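## Task

Undo the knotted handles of the plastic bag, then lift exactly two of the fruit out and set them on open table surface; the remaining fruit must stay inside the bag.

## Robot and tools

Robot: two arms, left_arm and right_arm, each ending in a two-finger parallel gripper. The fingers extend along the gripper's +z axis and close along its y axis. end_effector_position is the point midway between the finger pads, roughly 1 cm back from the tips. Nominal bases: left_arm near (+0.008, +0.343, -0.016) m, right_arm near (-0.008, -0.282, -0.018) m.

Frames: the scene frame has its origin at table-top height, halfway between the two bases, a little behind the near table edge. +x points out over the table, +z up, and left_arm sits on the +y side. Arm names do not match image left/right. Reported hand positions, quaternions (wxyz) and Hand targets are in the scene frame and can be off by a few cm, more at long reach. Motion offsets, however, are taken along each arm's own Hand target axes.

execute_actions(actions, cameras): actions is a list of actions. Each action is a list of 1 to 15 rows, one per 1/30 s step; if fewer than 15 rows are given, the last row is held for the rest. Every row has 14 numbers in [-1, 1]: left_arm dx, dy, dz, rx, ry, rz, opening, then the same seven for right_arm. Both arms are always included. dx..rz are an offset, not a pose: they count from that arm's Hand target as it was when the action began (every row from that same start, not from the previous row), along the Hand target's axes. Scale: 1.0 equals 0.6 m or 180 degrees; rx, ry, rz form a single rotation vector. Sending the same offset again moves further. All-zero pose numbers re-request the current Hand target. Opening is absolute: +1 fully open (0.093 m), -1 closed; a 0 is a real command, so to keep a gripper as it is, resend its current value. cameras: list of names, ["all"], [] or null; images come back only with an empty actions list or when asked.

move(target, speed, blend, opening_speed, grip_force, blocking, cameras): target is one 14-number row or a list of up to 15 rows, same layout and scale as above; every row is an offset from the Hand targets at the move's start, not from the previous row. The gripper follows a straight line, turning the short way. speed: m/s per arm path, 0.002 to 2.9, default 0.25 (rotation up to twice that in rad/s); one value or one per target. blend: corner rounding in m for a list, 0 means stop at each. opening_speed: rate of the opening change per second on the -1..+1 scale, at least 0.2. grip_force: per-pad limit in N, 10 to 50, one value or one per arm; here the task caps it around 25 to 37 N. Lower force closes slowly. blocking=false returns after about 0.5 s while the move continues. A move lasts at least 0.5 s and at most 10 s. It does not avoid obstacles or the other arm. The result adds a move: line: done, off_target, moving, held or fault, plus limits (paced = pose clipped, held = steps withheld). Arms not named in the ending finished within 10 mm and 2 degrees. done does not tell you about contact.

wait(seconds 0 to 10, cameras): lets time pass holding commands; a running move carries on. stop(cameras): brakes a running move. zoom_image(camera, region): camera is cam_high, cam_left_wrist or cam_right_wrist; region [x0, y0, x1, y1] in pixels, at most 504 by 504, of the newest image. read_manual(section) gives licence text only. finished_scene(scene) ends the current scene and cannot be undone; the goal must hold with the robot passive.

Cameras: cam_high (504x504) is fixed on a beam behind the arms; cam_left_wrist and cam_right_wrist (672x504) ride on the grippers and may lag during motion.

Results: grip_measured is the gripper motor position on the opening scale. Pads meet near -0.94; an object of width w mm reads about -0.94 + 0.0208*w, and the reading may be biased up to 0.02 high. For a firm hold on a rigid item send at least 0.24 below its width reading; round or soft fruit may need lower. Keep sending that value to hold; send a value well above the width reading to release. Joint positions end with the finger gap in metres. Joint torques include arm weight; joints 1-3 wrap at ±28 N m. Joint velocities may read within noise. Hand target is the last commanded pose after clipping; the gripper often rests short of it, and the next command re-requests it, so send the missing distance as an offset if needed.

Control behaviour: commanded orientation is clipped to 40 degrees from the measured one each step. Friction and gravity make the gripper sag, tilt or fall short, especially far out; tiny moves may not happen or may go sideways. Check position and orientation after each move. A blocked arm keeps pushing until commanded away; to release a push, command a target back behind the gripper.

Avoid: anything falling or being left off the table (fails the task); dropping or releasing moving fruit; fast contacts and targets far past a contact; striking the bar, plate (tops up to 3 cm above the table) and rail near the bases; the arms or grippers touching or pressing each other, including one gripper closing on the other's fingers; paths passing close to an arm's own base; long stretched holds, since motors heat (MOTOR HOT at 75 °C, arm folds and idles at 90 °C, collapses at 100 °C).

Each tool is called after "Call:" as name(argument=value, ...), one argument or row to a line, values as JSON.

## Session

Call:
execute_actions(
  actions=[],
)

Call:
zoom_image(
  camera="cam_high",
  region=[150, 150, 400, 400],
)

Scene clock: 0.00 s.
left_arm: end_effector_position=(+0.3282, +0.4092, +0.2071) grip_measured=+1.000 end_effector_quat_wxyz=(+0.432, -0.174, +0.881, +0.083) | right_arm: end_effector_position=(+0.4583, -0.1803, +0.1637) grip_measured=+1.000 end_effector_quat_wxyz=(+0.445, -0.185, +0.866, +0.136)
Joint positions: left_arm=[0.045 1.002 0.927 -0.572 -0.219 -0.19 0.093] | right_arm=[0.114 1.66 1.196 -0.185 -0.324 -0.157 0.093]
Joint velocities: within noise
Joint torques (N m): no reading
Motor temperatures (°C): left_arm=[28 38 42 41 27 28 31] | right_arm=[25 35 37 45 28 24 27]
Heat: left arm: 42 °C; right arm: 45 °C.
Hand target: left_arm +0.3301, +0.4108, +0.2217; +0.451, -0.176, +0.871, +0.082 | right_arm +0.4592, -0.1782, +0.1754; +0.455, -0.188, +0.860, +0.136
Tool commands: left_gripper/opening=+1.0 right_gripper/opening=+1.0

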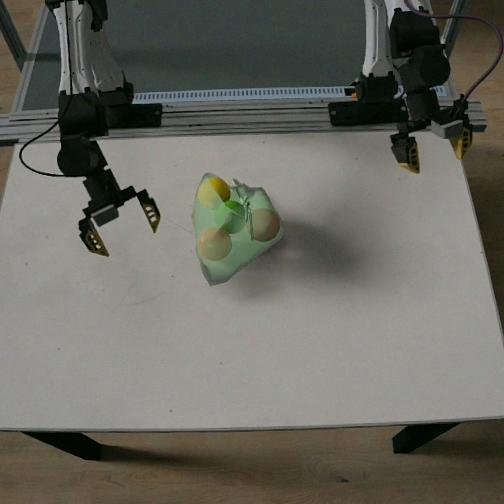

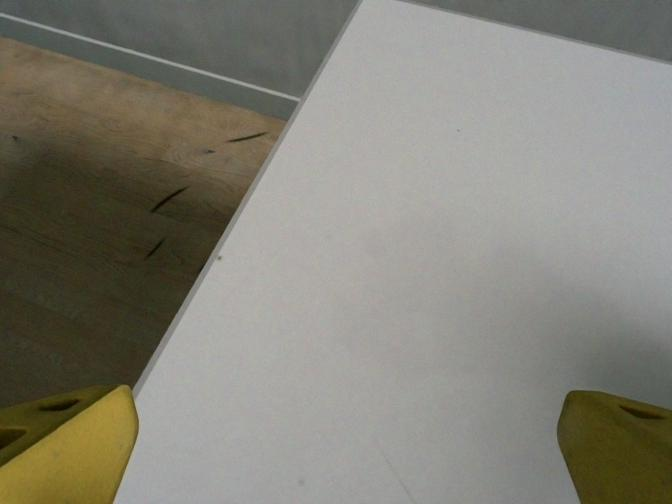

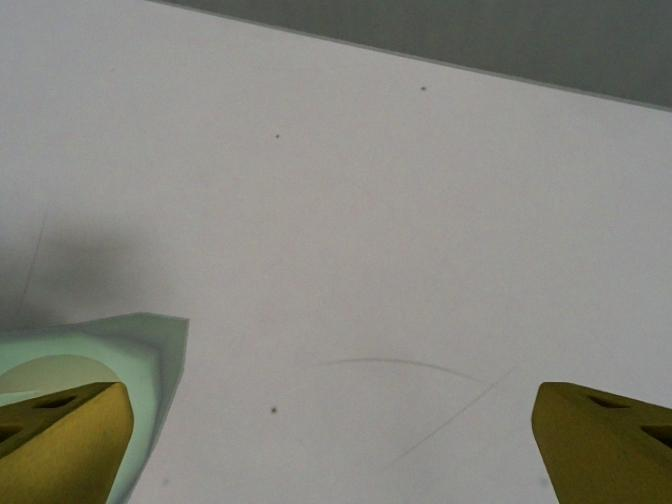

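Scaled by 2.016 from the camera's 504x504 image, which has a finer 720x720 frame.

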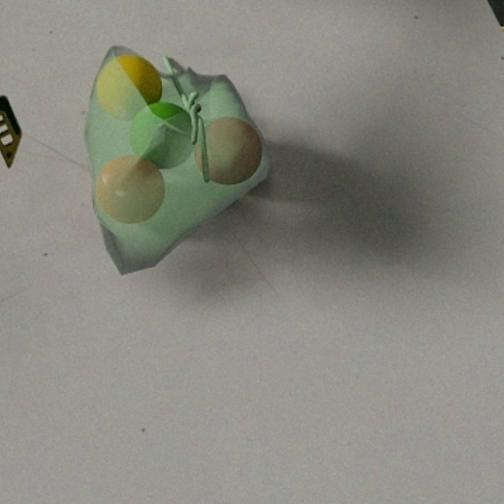

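Call:
move(
  target=[0,0,0,0,0,0,1,-0.09,0.415,-0.104,0.091,0.304,0.126,1],
  cameras=["all"],
)

Call:
zoom_image(
  camera="cam_right_wrist",
  region=[150, 50, 550, 400],
)

Scene clock: 3.73 s.
left_arm: end_effector_position=(+0.3282, +0.4092, +0.2071) grip_measured=+1.000 end_effector_quat_wxyz=(+0.432, -0.174, +0.881, +0.083) | right_arm: end_effector_position=(+0.3333, +0.0283, +0.2726) grip_measured=+1.000 end_effector_quat_wxyz=(+0.193, -0.007, +0.969, +0.154)
Joint positions: left_arm=[0.045 1.002 0.927 -0.572 -0.219 -0.19 0.093] | right_arm=[0.761 2.109 2.56 -1.531 0.036 0.729 0.093]
Joint torques (N m): left_arm=[-0.38 -3.23 8.23 2.01 0.03 -0.07] | right_arm=[-0.47 -6.91 6.19 1.16 -0.19 0.22]
Heat: left arm: 43 °C; right arm: 45 °C.
Hand target: left_arm +0.3301, +0.4108, +0.2217; +0.451, -0.176, +0.871, +0.082 | right_arm +0.3300, +0.0294, +0.2702; +0.000, +0.001, +1.000, +0.000
Off the commanded pose: left_arm 0.015 m, 2 deg | right_arm 0.004 m, 29 deg.
joint sent to its limit (right arm) — joint 4 (wrist pitch), lower limit. The joint targets are off in position and orientation.
move: off_target (left_arm, right_arm)
camera_calibration:
cam_right_wrist: T_world_to_cam=[[0.0852192, -0.949406, -0.302268, 0.0786808], [-0.994764, -0.0982499, 0.0281407, 0.364296], [-0.0564148, 0.298288, -0.952807, 0.358065], [0, 0, 0, 1]] pos_world=[0.375883, 0.00368578, 0.354698]

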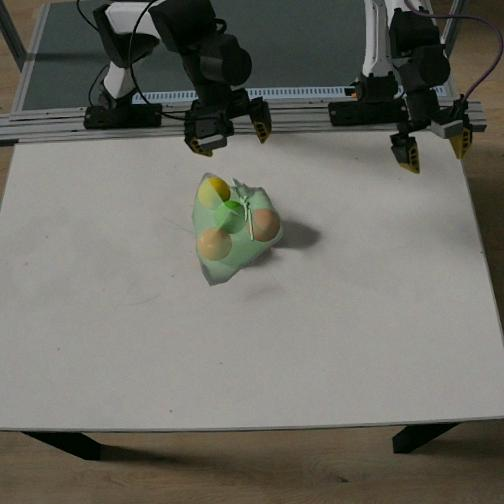

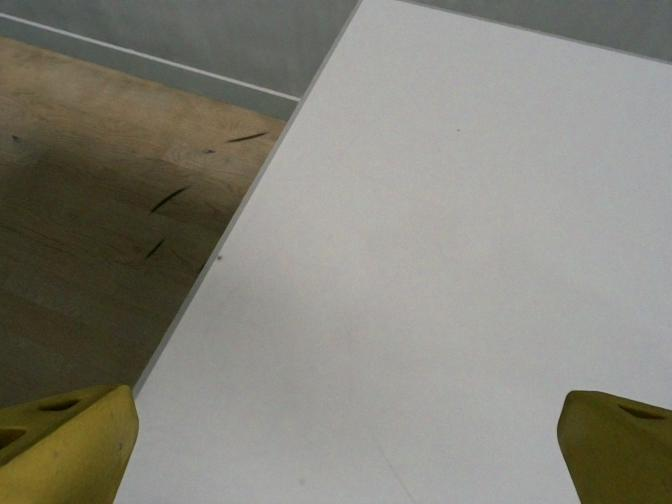

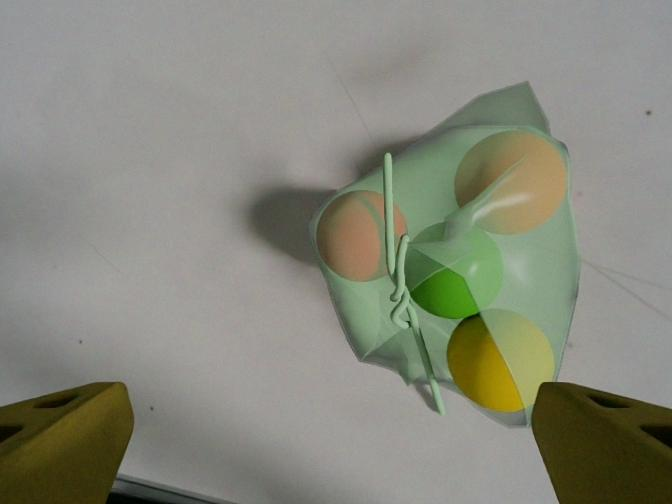

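Scaled by 1.260 from the camera's 672x504 image, which has a finer 960x720 frame.

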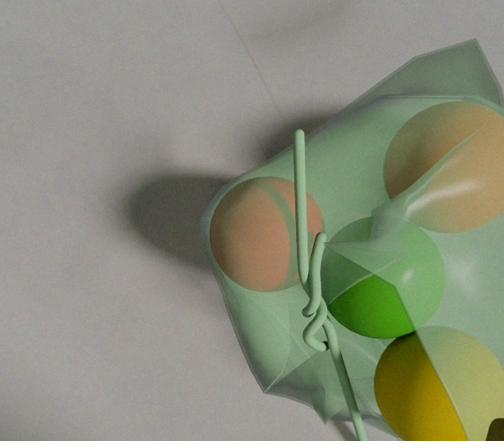

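Call:
zoom_image(
  camera="cam_right_wrist",
  region=[330, 200, 490, 320],
)

Call:
zoom_image(
  camera="cam_right_wrist",
  region=[320, 270, 460, 430],
)

Call:
zoom_image(
  camera="cam_high",
  region=[180, 160, 300, 300],
)

Scaled by 3.150 from the camera's 672x504 image, which has a finer 960x720 frame.

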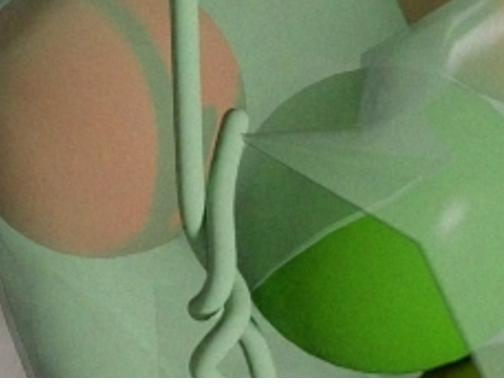

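Scaled by 3.150 from the camera's 672x504 image, which has a finer 960x720 frame.

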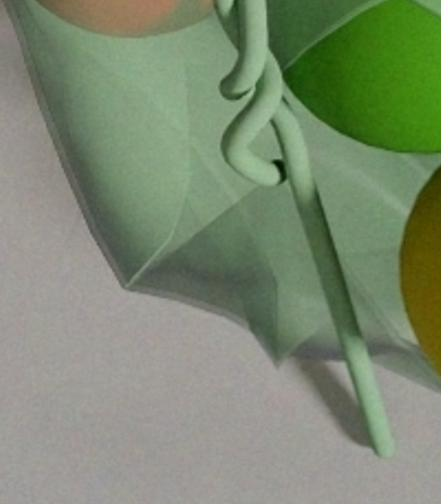

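Scaled by 3.600 from the camera's 504x504 image, which has a finer 720x720 frame.

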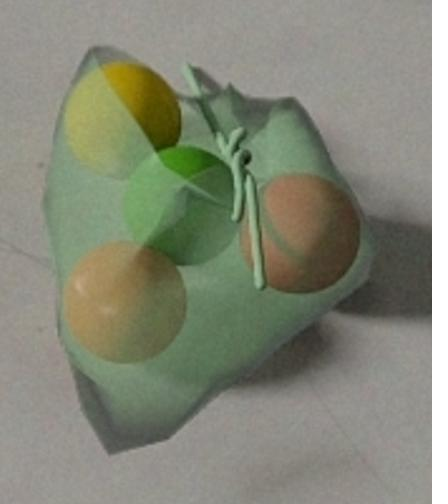

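Call:
move(
  target=[0,0,0,0,0,0,1,-0.042,0.021,0.167,0,0,0,-0.6],
  cameras=["all"],
)

Call:
zoom_image(
  camera="cam_right_wrist",
  region=[200, 150, 600, 500],
)

Scene clock: 6.83 s.
left_arm: end_effector_position=(+0.3282, +0.4092, +0.2071) grip_measured=+1.000 end_effector_quat_wxyz=(+0.432, -0.174, +0.881, +0.083) | right_arm: end_effector_position=(+0.3583, +0.0410, +0.1702) grip_measured=-0.597 end_effector_quat_wxyz=(+0.108, +0.000, +0.991, +0.082)
Joint positions: left_arm=[0.045 1.002 0.927 -0.572 -0.219 -0.19 0.093] | right_arm=[0.741 2.332 2.56 -1.535 0.026 0.729 0.017]
Joint torques (N m): left_arm=[-0.44 -3.33 8.12 2.02 0.03 -0.1] | right_arm=[-0.46 -8.66 6.58 0.67 -0.21 0.13]
Heat: left arm: 44 °C; right arm: 45 °C.
Hand target: left_arm +0.3301, +0.4108, +0.2217; +0.451, -0.176, +0.871, +0.082 | right_arm +0.3553, +0.0420, +0.1700; +0.000, +0.001, +1.000, +0.000
Off the commanded pose: left_arm 0.015 m, 2 deg | right_arm 0.003 m, 16 deg.
joint sent to its limit (right arm) — joint 4 (wrist pitch), lower limit. The joint targets are off in position and orientation.
move: off_target (left_arm, right_arm)
camera_calibration:
cam_right_wrist: T_world_to_cam=[[0.0291005, -0.985022, -0.169953, 0.0567573], [-0.975171, -0.0653186, 0.211602, 0.353734], [-0.219534, 0.159575, -0.962466, 0.323899], [0, 0, 0, 1]] pos_world=[0.414406, 0.0273264, 0.246537]

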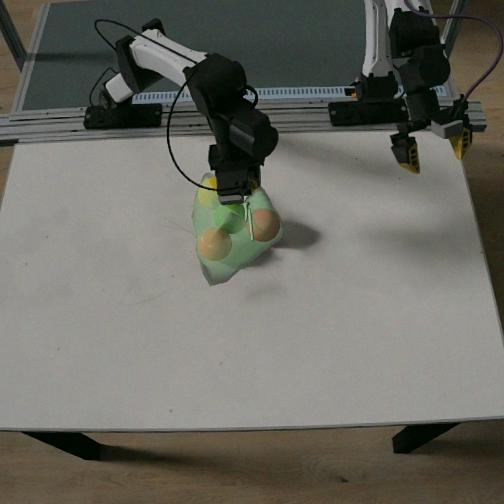

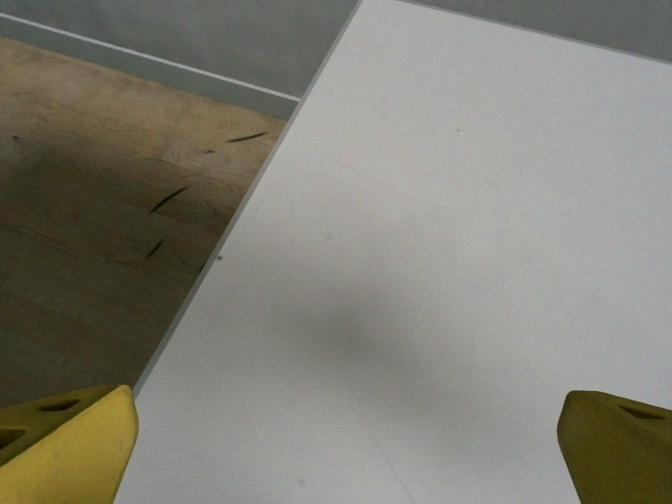

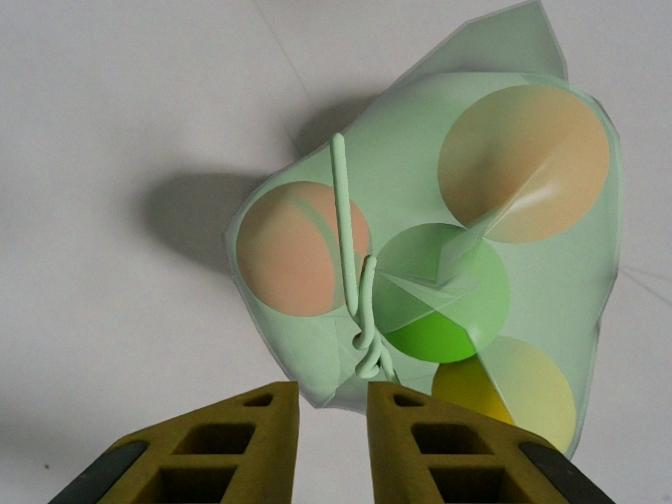

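Scaled by 1.260 from the camera's 672x504 image, which has a finer 960x720 frame.

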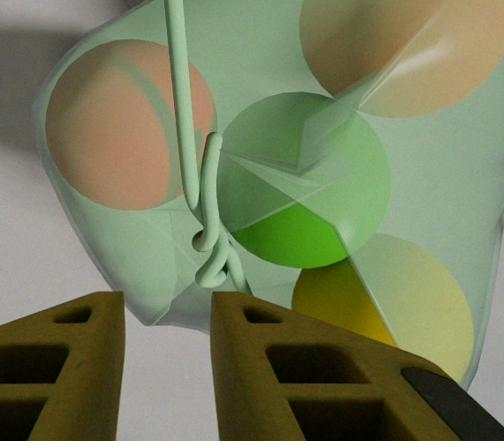

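Call:
move(
  target=[0,0,0,0,0,0,1,-0.041,-0.008,0.05,0,0,0,-0.72],
  cameras=["cam_right_wrist"],
)

Call:
zoom_image(
  camera="cam_right_wrist",
  region=[220, 200, 500, 450],
)

Scene clock: 8.80 s.
left_arm: end_effector_position=(+0.3282, +0.4092, +0.2071) grip_measured=+1.000 end_effector_quat_wxyz=(+0.432, -0.174, +0.881, +0.083) | right_arm: end_effector_position=(+0.3829, +0.0343, +0.1412) grip_measured=-0.717 end_effector_quat_wxyz=(+0.096, +0.008, +0.993, +0.069)
Joint positions: left_arm=[0.045 1.002 0.927 -0.572 -0.219 -0.19 0.093] | right_arm=[0.696 2.435 2.63 -1.537 0.021 0.702 0.011]
Joint torques (N m): left_arm=[-0.49 -3.41 8.17 2 0.05 -0.11] | right_arm=[-0.16 -9.11 6.86 0.67 -0.17 0.04]
Heat: left arm: 44 °C; right arm: 45 °C.
Hand target: left_arm +0.3301, +0.4108, +0.2217; +0.451, -0.176, +0.871, +0.082 | right_arm +0.3799, +0.0372, +0.1400; +0.000, +0.001, +1.000, +0.000
Off the commanded pose: left_arm 0.015 m, 2 deg | right_arm 0.004 m, 14 deg.
joint sent to its limit (right arm) — joint 4 (wrist pitch), lower limit. The joint targets are off in position and orientation.
move: off_target (left_arm, right_arm)
camera_calibration:
cam_right_wrist: T_world_to_cam=[[0.00878141, -0.989134, -0.146756, 0.0490974], [-0.970384, -0.0438599, 0.237551, 0.377148], [-0.241406, 0.140323, -0.960225, 0.311243], [0, 0, 0, 1]] pos_world=[0.440683, 0.0214308, 0.216477]
Images, in order (width x height): cam_right_wrist 672x504.

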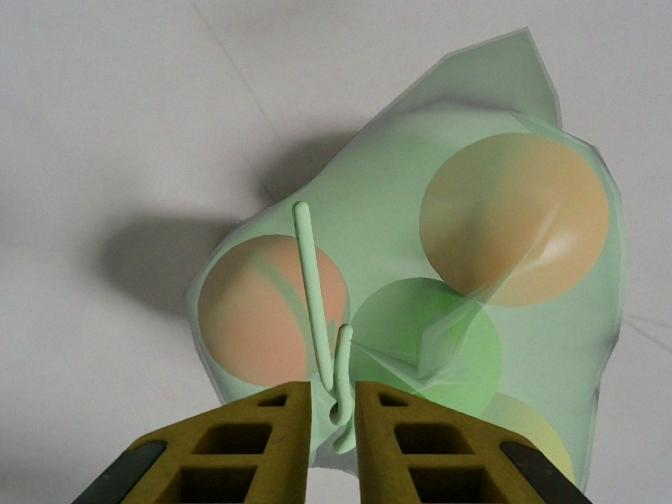

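Scaled by 1.800 from the camera's 672x504 image, which has a finer 960x720 frame.

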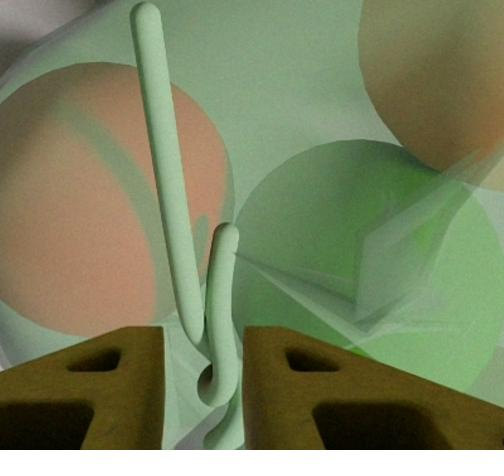

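Call:
move(
  target=[0,0,0,0,0,0,1,0.005,0,0.06,0,0,0,-0.72],
  cameras=["cam_right_wrist"],
  speed=0.08,
)

Call:
zoom_image(
  camera="cam_right_wrist",
  region=[220, 200, 500, 450],
)

Scene clock: 11.07 s.
left_arm: end_effector_position=(+0.3282, +0.4092, +0.2071) grip_measured=+1.000 end_effector_quat_wxyz=(+0.432, -0.174, +0.881, +0.083) | right_arm: end_effector_position=(+0.3842, +0.0354, +0.1144) grip_measured=-0.717 end_effector_quat_wxyz=(+0.075, +0.008, +0.996, +0.051)
Joint positions: left_arm=[0.045 1.002 0.927 -0.572 -0.219 -0.19 0.093] | right_arm=[0.696 2.49 2.63 -1.538 0.021 0.701 0.011]
Joint torques (N m): left_arm=[-0.46 -3.37 8.16 1.99 0.03 -0.08] | right_arm=[0.42 -8.94 4.82 0.56 -0.18 0.08]
Heat: left arm: 45 °C; right arm: 45 °C.
Hand target: left_arm +0.3301, +0.4108, +0.2217; +0.451, -0.176, +0.871, +0.082 | right_arm +0.3769, +0.0372, +0.1040; +0.000, +0.001, +1.000, +0.000
Off the commanded pose: left_arm 0.015 m, 2 deg | right_arm 0.013 m, 10 deg.
joint sent to its limit (right arm) — joint 4 (wrist pitch), lower limit. The joint targets are off in position and orientation.
move: off_target (left_arm, right_arm)
camera_calibration:
cam_right_wrist: T_world_to_cam=[[0.00384187, -0.99371, -0.111914, 0.0443676], [-0.959246, -0.0352834, 0.28036, 0.37528], [-0.282546, 0.106276, -0.953348, 0.301864], [0, 0, 0, 1]] pos_world=[0.445106, 0.0252489, 0.187533]
Images, in order (width x height): cam_right_wrist 672x504.

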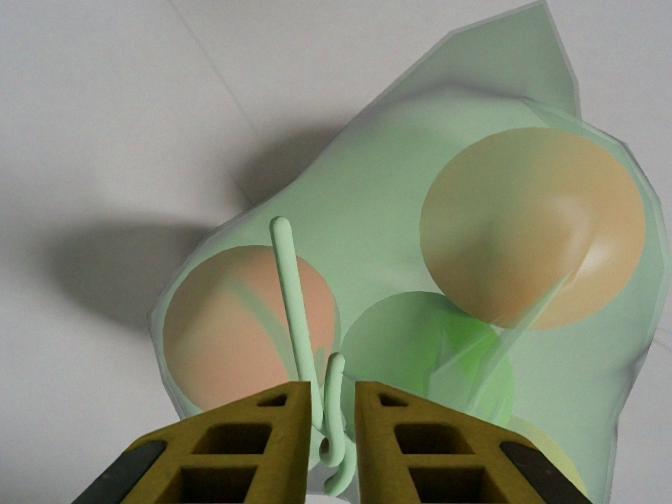

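Scaled by 1.800 from the camera's 672x504 image, which has a finer 960x720 frame.

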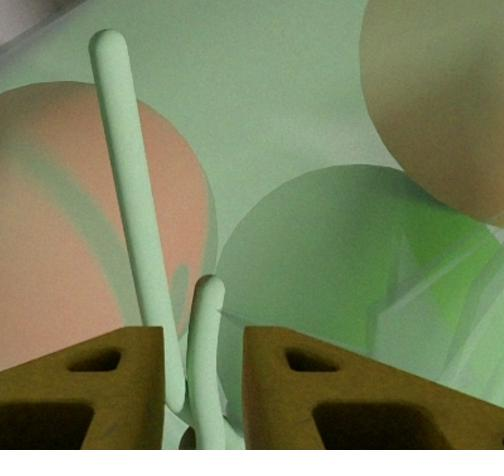

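Call:
move(
  target=[0.148,-0.504,0.0065,0.319,0.279,-0.067,-0.3,0,0,-0.15,0,0,0,-0.72],
  cameras=["all"],
)

Scene clock: 15.97 s.
left_arm: end_effector_position=(+0.3905, +0.1217, +0.1310) grip_measured=-0.298 end_effector_quat_wxyz=(+0.065, -0.062, +0.896, -0.434) | right_arm: end_effector_position=(+0.3854, +0.0362, +0.1607) grip_measured=-0.717 end_effector_quat_wxyz=(+0.117, +0.008, +0.989, +0.086)
Joint positions: left_arm=[-0.31 1.757 1.329 -0.582 0.775 -0.612 0.031] | right_arm=[0.696 2.416 2.667 -1.538 0.021 0.701 0.011]
Joint torques (N m): left_arm=[-0.87 -9.17 9.13 1.76 0.62 -0.26] | right_arm=[0.44 -14.39 6.75 0.75 -0.14 0.04]
Heat: left arm: 46 °C; right arm: 45 °C.
Hand target: left_arm +0.4013, +0.1118, +0.1517; +0.089, -0.047, +0.885, -0.455 | right_arm +0.3768, +0.0372, +0.1940; +0.000, +0.001, +1.000, +0.000
Off the commanded pose: left_arm 0.025 m, 4 deg | right_arm 0.034 m, 17 deg.
joint sent to its limit (right arm) — joint 4 (wrist pitch), lower limit. The joint targets are off in position and orientation.
move: off_target (left_arm, right_arm)
camera_calibration:
cam_left_wrist: T_world_to_cam=[[0.0587104, -0.624604, 0.778731, -0.046159], [-0.957708, 0.184877, 0.22049, 0.356885], [-0.281689, -0.758742, -0.587334, 0.361427], [0, 0, 0, 1]] pos_world=[0.446312, 0.179419, 0.169534]
cam_right_wrist: T_world_to_cam=[[0.0158747, -0.983492, -0.180255, 0.0563559], [-0.979485, -0.0515168, 0.19482, 0.385679], [-0.20089, 0.173464, -0.964133, 0.314065], [0, 0, 0, 1]] pos_world=[0.439965, 0.0208154, 0.237821]

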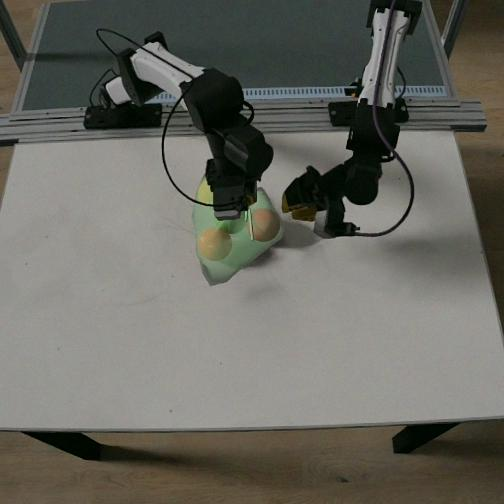

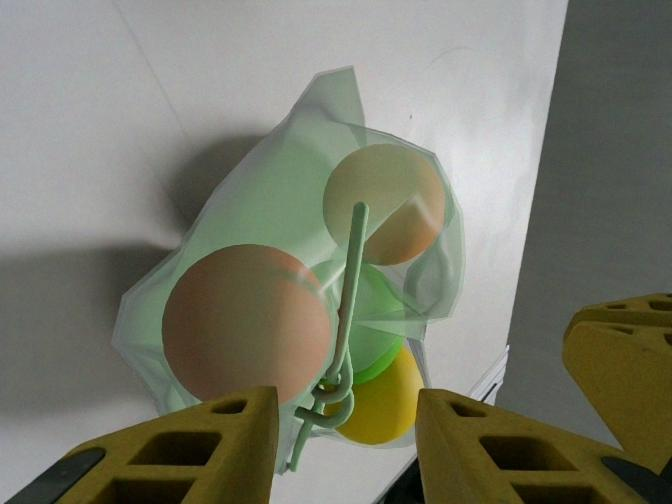

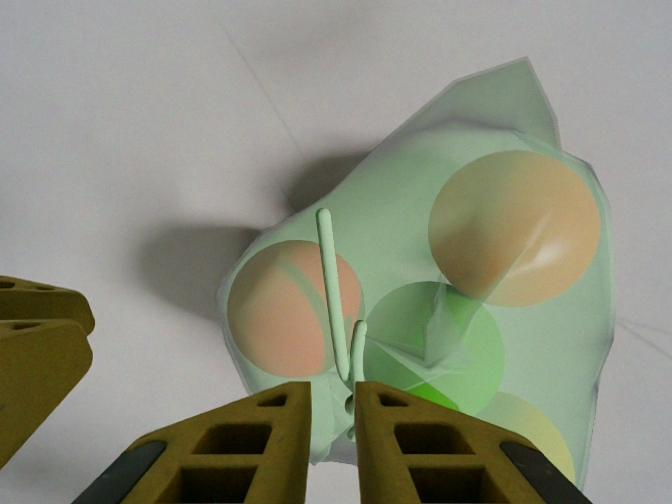

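Call:
zoom_image(
  camera="cam_left_wrist",
  region=[260, 190, 420, 480],
)

Scaled by 1.738 from the camera's 672x504 image, which has a finer 960x720 frame.

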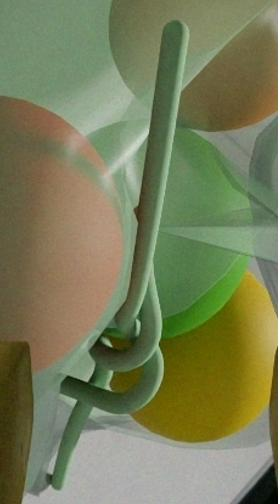

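Call:
move(
  target=[-0.0137,-0.0367,0.1145,0,0,0,-0.55,0,0,0,0,0,0,-0.72],
  cameras=["all"],
  speed=0.12,
)

Call:
zoom_image(
  camera="cam_left_wrist",
  region=[200, 200, 500, 500],
)

Scene clock: 18.37 s.
left_arm: end_effector_position=(+0.4091, +0.0536, +0.1140) grip_measured=-0.548 end_effector_quat_wxyz=(+0.058, -0.055, +0.893, -0.443) | right_arm: end_effector_position=(+0.3854, +0.0362, +0.1607) grip_measured=-0.717 end_effector_quat_wxyz=(+0.117, +0.008, +0.989, +0.086)
Joint positions: left_arm=[-0.455 1.909 1.431 -0.424 0.719 -0.766 0.019] | right_arm=[0.696 2.416 2.667 -1.538 0.021 0.701 0.011]
Joint torques (N m): left_arm=[-0.83 -10.41 9.18 1.9 0.25 -0.23] | right_arm=[0.42 -14.5 6.82 0.78 -0.17 -0.01]
Motor temperatures (°C): left_arm=[27 39 46 45 27 27 31] | right_arm=[25 40 38 45 28 24 27]
Heat: left arm: 46 °C; right arm: 45 °C.
Hand target: left_arm +0.4232, +0.0456, +0.1315; +0.089, -0.047, +0.885, -0.455 | right_arm +0.3768, +0.0372, +0.1940; +0.000, +0.001, +1.000, +0.000
Off the commanded pose: left_arm 0.024 m, 4 deg | right_arm 0.034 m, 17 deg.
joint sent to its limit (right arm) — joint 4 (wrist pitch), lower limit. The joint targets are off in position and orientation.
move: off_target (left_arm, right_arm)
camera_calibration:
cam_left_wrist: T_world_to_cam=[[0.0495502, -0.610483, 0.790478, -0.0748704], [-0.952709, 0.208692, 0.220892, 0.387582], [-0.299817, -0.764041, -0.571272, 0.310895], [0, 0, 0, 1]] pos_world=[0.466174, 0.110944, 0.151175]
cam_right_wrist: T_world_to_cam=[[0.0158747, -0.983492, -0.180255, 0.0563559], [-0.979485, -0.0515168, 0.19482, 0.385679], [-0.20089, 0.173464, -0.964133, 0.314065], [0, 0, 0, 1]] pos_world=[0.439965, 0.0208154, 0.237821]

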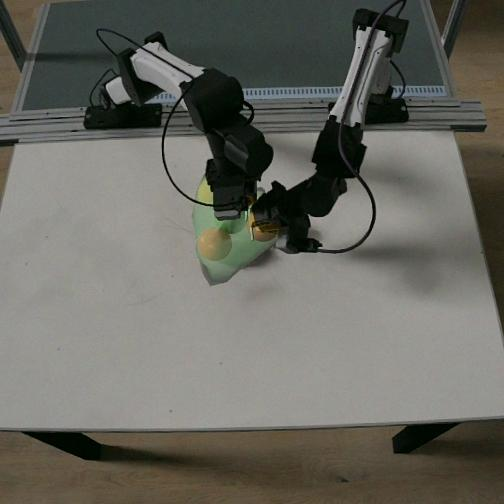

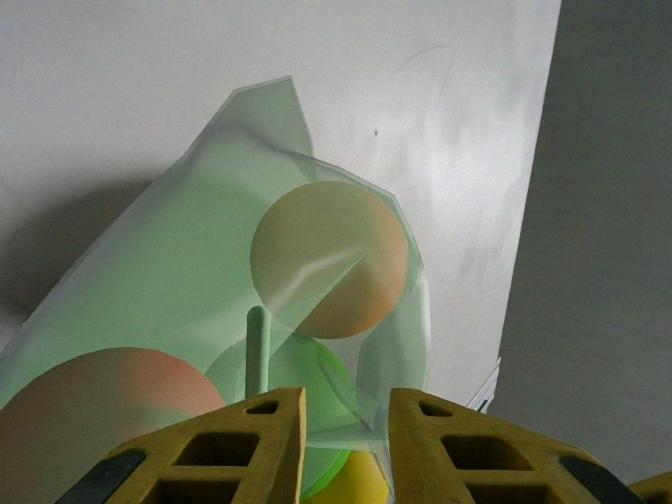

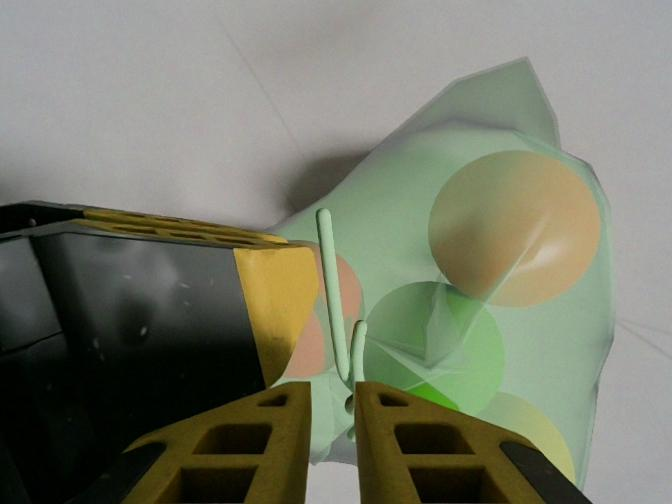

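Scaled by 1.680 from the camera's 672x504 image, which has a finer 960x720 frame.

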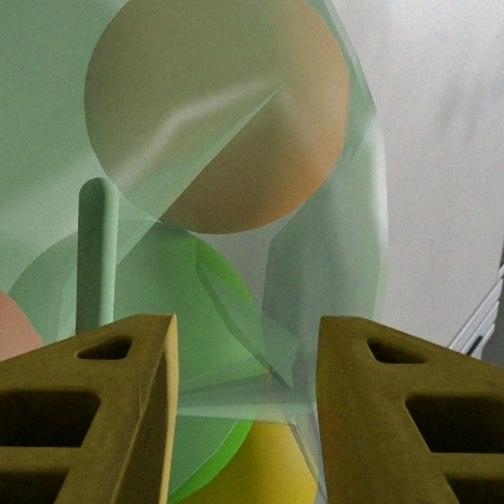

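Call:
move(
  target=[
    [0,0.03,-0.03,0,0,0,-0.55,0,0,0,0,0,0,-0.72],
    [0,0.03,0.025,0,0,0,-0.55,0,0,0,0,0,0,-0.72],
  ],
  cameras=["all"],
  speed=0.12,
)

Call:
zoom_image(
  camera="cam_left_wrist",
  region=[200, 200, 500, 500],
)

Scene clock: 21.03 s.
left_arm: end_effector_position=(+0.4156, +0.0500, +0.0952) grip_measured=-0.548 end_effector_quat_wxyz=(+0.063, -0.051, +0.892, -0.445) | right_arm: end_effector_position=(+0.3854, +0.0362, +0.1607) grip_measured=-0.717 end_effector_quat_wxyz=(+0.117, +0.008, +0.989, +0.086)
Joint positions: left_arm=[-0.457 1.952 1.408 -0.346 0.718 -0.766 0.019] | right_arm=[0.696 2.416 2.667 -1.538 0.021 0.701 0.011]
Joint torques (N m): left_arm=[-0.61 -11.04 7.42 1.97 0.26 -0.25] | right_arm=[0.46 -14.5 6.8 0.75 -0.16 0.05]
Heat: left arm: 46 °C; right arm: 44 °C.
Hand target: left_arm +0.4261, +0.0441, +0.1082; +0.089, -0.047, +0.885, -0.455 | right_arm +0.3768, +0.0372, +0.1940; +0.000, +0.001, +1.000, +0.000
Off the commanded pose: left_arm 0.018 m, 3 deg | right_arm 0.034 m, 17 deg.
joint sent to its limit (right arm) — joint 4 (wrist pitch), lower limit. The joint targets are off in position and orientation.
move: off_target (left_arm, right_arm)
camera_calibration:
cam_left_wrist: T_world_to_cam=[[0.0392278, -0.607087, 0.793667, -0.0587414], [-0.955055, 0.210777, 0.208431, 0.400723], [-0.293823, -0.766171, -0.571533, 0.297017], [0, 0, 0, 1]] pos_world=[0.472287, 0.107441, 0.132853]
cam_right_wrist: T_world_to_cam=[[0.0158747, -0.983492, -0.180255, 0.0563559], [-0.979485, -0.0515168, 0.19482, 0.385679], [-0.20089, 0.173464, -0.964133, 0.314065], [0, 0, 0, 1]] pos_world=[0.439965, 0.0208154, 0.237821]

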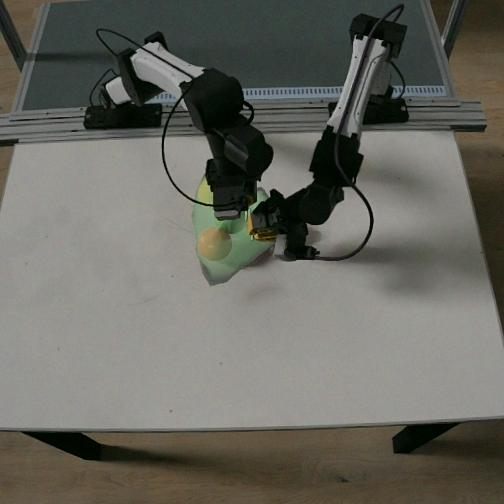

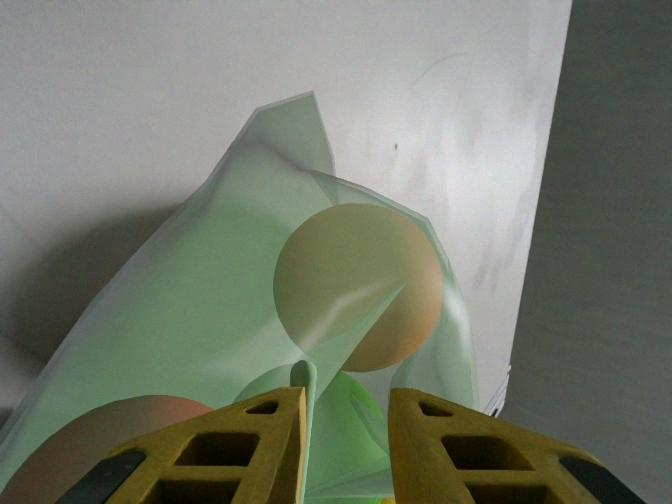

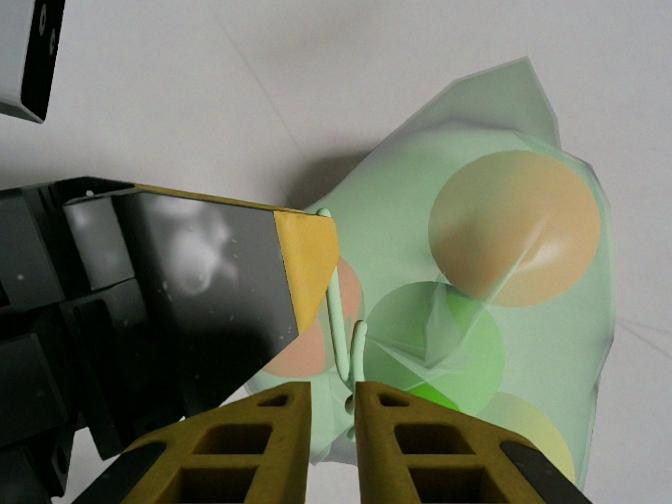

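Scaled by 1.680 from the camera's 672x504 image, which has a finer 960x720 frame.

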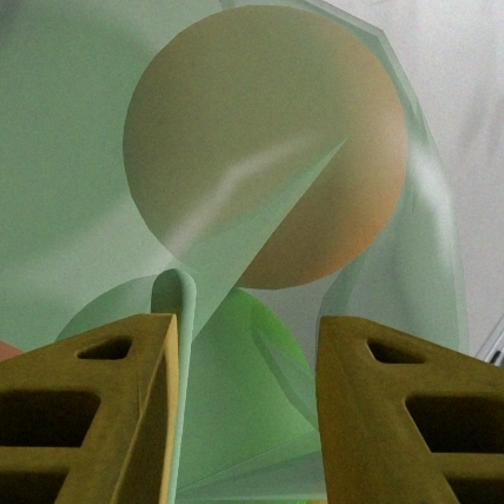

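Call:
move(
  target=[
    [0,0.0,-0.04,0,0,0,-0.5,0,0,0,0,0,0,-0.72],
    [0,0.017,-0.04,0,0,0,-0.5,0,0,0,0,0,0,-0.72],
    [0,0.017,0.012,0,0,0,-0.5,0,0,0,0,0,0,-0.72],
  ],
  cameras=["cam_left_wrist","cam_right_wrist"],
  speed=0.12,
)

Call:
zoom_image(
  camera="cam_right_wrist",
  region=[200, 150, 500, 450],
)

Scene clock: 23.70 s.
left_arm: end_effector_position=(+0.4157, +0.0507, +0.0825) grip_measured=-0.502 end_effector_quat_wxyz=(+0.063, -0.052, +0.892, -0.445) | right_arm: end_effector_position=(+0.3854, +0.0362, +0.1607) grip_measured=-0.717 end_effector_quat_wxyz=(+0.117, +0.008, +0.989, +0.086)
Joint positions: left_arm=[-0.455 1.969 1.38 -0.304 0.717 -0.763 0.021] | right_arm=[0.696 2.416 2.667 -1.538 0.021 0.701 0.011]
Joint torques (N m): left_arm=[-0.62 -10.93 7.88 1.92 0.23 -0.29] | right_arm=[0.5 -14.34 6.76 0.74 -0.15 0.04]
Heat: left arm: 46 °C; right arm: 44 °C.
Hand target: left_arm +0.4275, +0.0443, +0.0958; +0.089, -0.047, +0.885, -0.455 | right_arm +0.3768, +0.0372, +0.1940; +0.000, +0.001, +1.000, +0.000
Off the commanded pose: left_arm 0.019 m, 3 deg | right_arm 0.034 m, 17 deg.
joint sent to its limit (right arm) — joint 4 (wrist pitch), lower limit. The joint targets are off in position and orientation.
move: off_target (left_arm, right_arm)
camera_calibration:
cam_left_wrist: T_world_to_cam=[[0.0400359, -0.608547, 0.792507, -0.0483844], [-0.954986, 0.210017, 0.209511, 0.403259], [-0.293938, -0.765221, -0.572745, 0.290345], [0, 0, 0, 1]] pos_world=[0.472387, 0.108043, 0.120151]
cam_right_wrist: T_world_to_cam=[[0.0158747, -0.983492, -0.180255, 0.0563559], [-0.979485, -0.0515168, 0.19482, 0.385679], [-0.20089, 0.173464, -0.964133, 0.314065], [0, 0, 0, 1]] pos_world=[0.439965, 0.0208154, 0.237821]
Images, in order (width x height): cam_left_wrist 672x504, cam_right_wrist 672x504.

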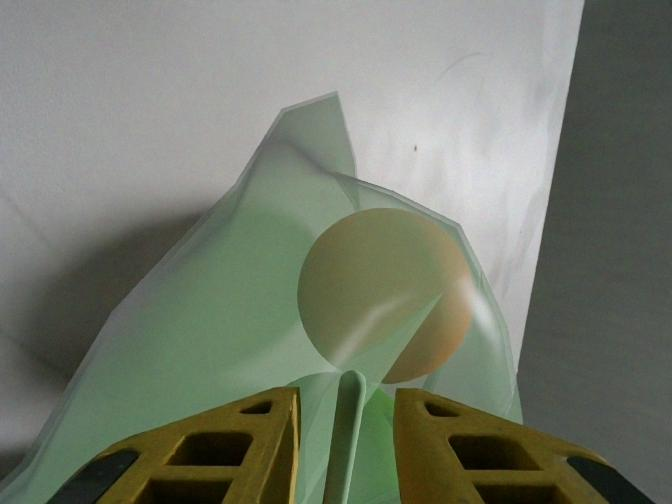

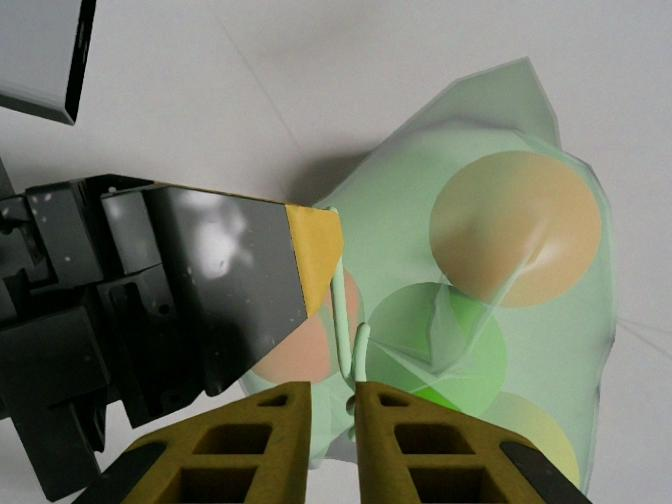

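Scaled by 1.680 from the camera's 672x504 image, which has a finer 960x720 frame.

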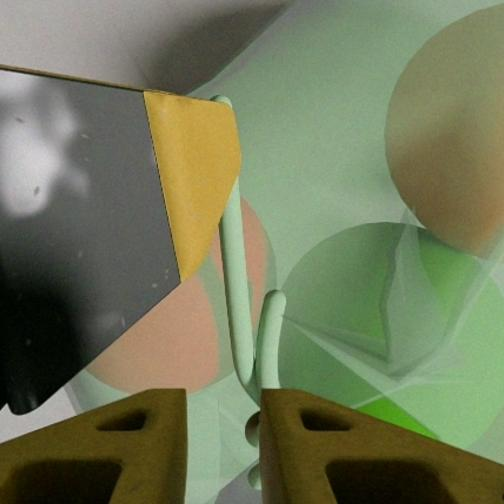

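Call:
move(
  target=[
    [0,0,0,0,0,0,-1,0,0,0,0,0,0,-0.72],
    [-0.0055,0.019,-0.027,0,0,0,-1,0,0,0,0,0,0,-0.72],
  ],
  cameras=["cam_left_wrist","cam_right_wrist"],
  speed=0.08,
)

Call:
zoom_image(
  camera="cam_right_wrist",
  region=[200, 150, 500, 450],
)

Scene clock: 26.27 s.
left_arm: end_effector_position=(+0.4274, +0.0676, +0.0822) grip_measured=-0.977 end_effector_quat_wxyz=(+0.073, -0.068, +0.891, -0.442) | right_arm: end_effector_position=(+0.3854, +0.0362, +0.1607) grip_measured=-0.717 end_effector_quat_wxyz=(+0.117, +0.008, +0.989, +0.086)
Joint positions: left_arm=[-0.414 1.969 1.38 -0.304 0.717 -0.759 0] | right_arm=[0.696 2.416 2.667 -1.538 0.021 0.701 0.011]
Joint torques (N m): left_arm=[-0.43 -13.07 5.59 1.7 0.52 0.21] | right_arm=[0.35 -14.41 6.63 0.76 -0.14 0.02]
Heat: left arm: 46 °C; right arm: 44 °C.
Hand target: left_arm +0.4275, +0.0643, +0.0962; +0.089, -0.047, +0.885, -0.455 | right_arm +0.3768, +0.0372, +0.1940; +0.000, +0.001, +1.000, +0.000
Off the commanded pose: left_arm 0.014 m, 3 deg | right_arm 0.034 m, 17 deg.
joint sent to its limit (right arm) — joint 4 (wrist pitch), lower limit. The joint targets are off in position and orientation.
move: off_target (left_arm, right_arm)
camera_calibration:
cam_left_wrist: T_world_to_cam=[[0.0603232, -0.608252, 0.791448, -0.046943], [-0.96324, 0.172471, 0.205966, 0.417367], [-0.261781, -0.774779, -0.575489, 0.293748], [0, 0, 0, 1]] pos_world=[0.481754, 0.127053, 0.120238]
cam_right_wrist: T_world_to_cam=[[0.0158747, -0.983492, -0.180255, 0.0563559], [-0.979485, -0.0515168, 0.19482, 0.385679], [-0.20089, 0.173464, -0.964133, 0.314065], [0, 0, 0, 1]] pos_world=[0.439965, 0.0208154, 0.237821]
Images, in order (width x height): cam_left_wrist 672x504, cam_right_wrist 672x504.

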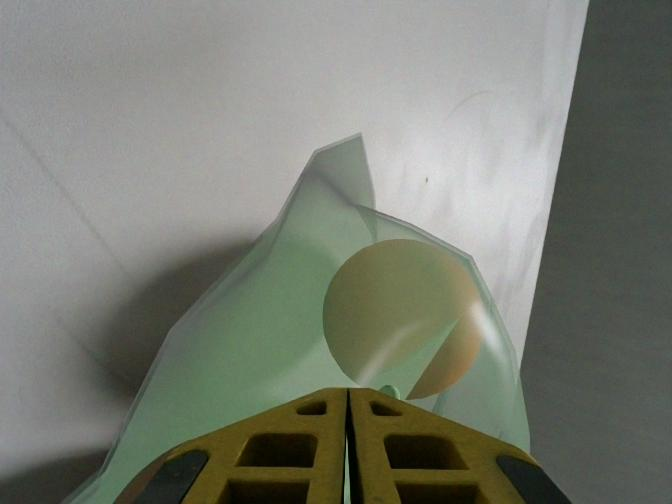

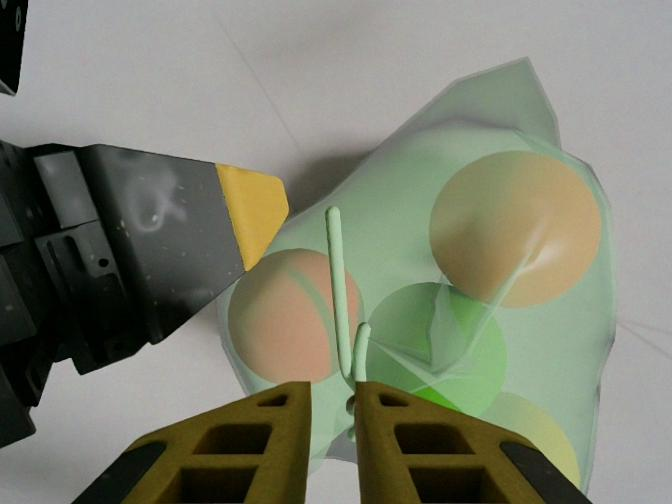

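Scaled by 1.680 from the camera's 672x504 image, which has a finer 960x720 frame.

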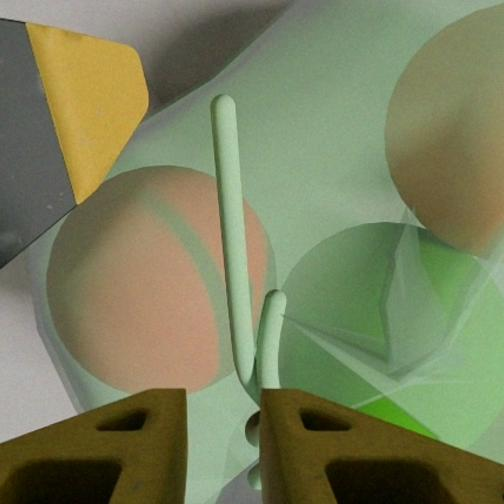

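Call:
move(
  target=[
    [0,0,0,0,0,0,-0.5,0,0,0,0,0,0,-0.72],
    [0.0055,-0.019,0.027,0,0,0,-0.5,0,0,0,0,0,0,-0.72],
    [0.0055,-0.019,0.062,0,0,0,-0.5,0,0,0,0,0,0,-0.72],
  ],
  cameras=["cam_left_wrist","cam_right_wrist"],
  speed=0.1,
)

Call:
zoom_image(
  camera="cam_right_wrist",
  region=[200, 150, 500, 450],
)

Scene clock: 29.80 s.
left_arm: end_effector_position=(+0.4164, +0.0373, +0.0642) grip_measured=-0.502 end_effector_quat_wxyz=(+0.056, -0.056, +0.894, -0.441) | right_arm: end_effector_position=(+0.3854, +0.0362, +0.1607) grip_measured=-0.717 end_effector_quat_wxyz=(+0.117, +0.008, +0.989, +0.086)
Joint positions: left_arm=[-0.484 2.021 1.385 -0.254 0.698 -0.794 0.021] | right_arm=[0.696 2.416 2.667 -1.538 0.021 0.701 0.011]
Joint torques (N m): left_arm=[-0.95 -11.52 9.05 1.97 0.24 -0.24] | right_arm=[0.51 -14.28 6.74 0.76 -0.15 0.03]
Heat: left arm: 45 °C; right arm: 44 °C.
Hand target: left_arm +0.4317, +0.0275, +0.0839; +0.089, -0.047, +0.885, -0.455 | right_arm +0.3768, +0.0372, +0.1940; +0.000, +0.001, +1.000, +0.000
Off the commanded pose: left_arm 0.027 m, 4 deg | right_arm 0.034 m, 17 deg.
joint sent to its limit (right arm) — joint 4 (wrist pitch), lower limit. The joint targets are off in position and orientation.
move: off_target (left_arm, right_arm)
camera_calibration:
cam_left_wrist: T_world_to_cam=[[0.053411, -0.614654, 0.786987, -0.0470287], [-0.951809, 0.207016, 0.226282, 0.408351], [-0.302004, -0.761147, -0.573976, 0.273128], [0, 0, 0, 1]] pos_world=[0.473669, 0.0944489, 0.101378]
cam_right_wrist: T_world_to_cam=[[0.0158747, -0.983492, -0.180255, 0.0563559], [-0.979485, -0.0515168, 0.19482, 0.385679], [-0.20089, 0.173464, -0.964133, 0.314065], [0, 0, 0, 1]] pos_world=[0.439965, 0.0208154, 0.237821]
Images, in order (width x height): cam_left_wrist 672x504, cam_right_wrist 672x504.

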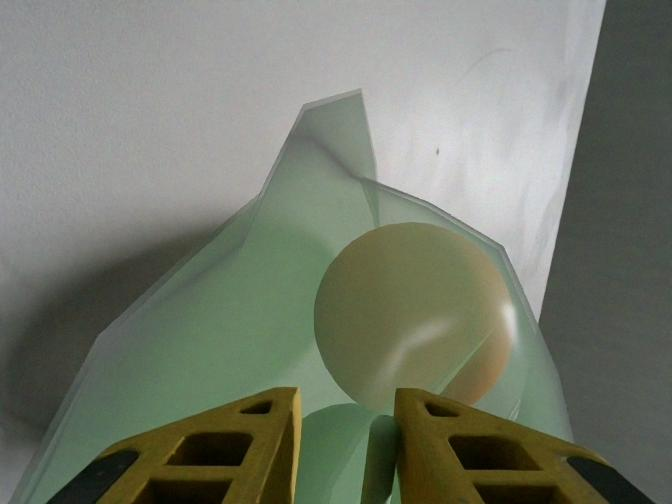

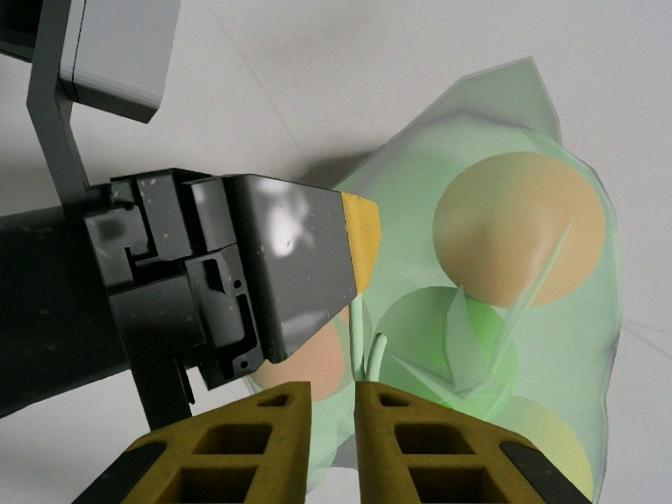

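Scaled by 1.680 from the camera's 672x504 image, which has a finer 960x720 frame.

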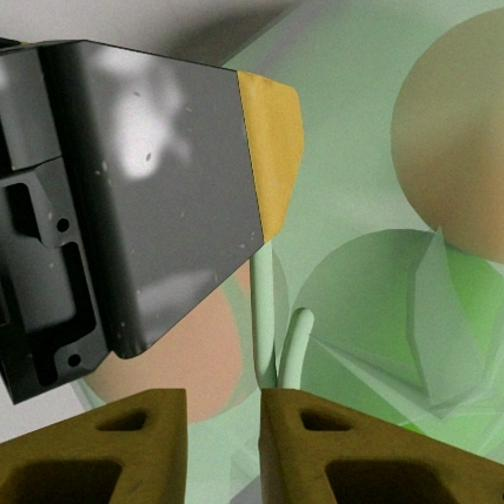

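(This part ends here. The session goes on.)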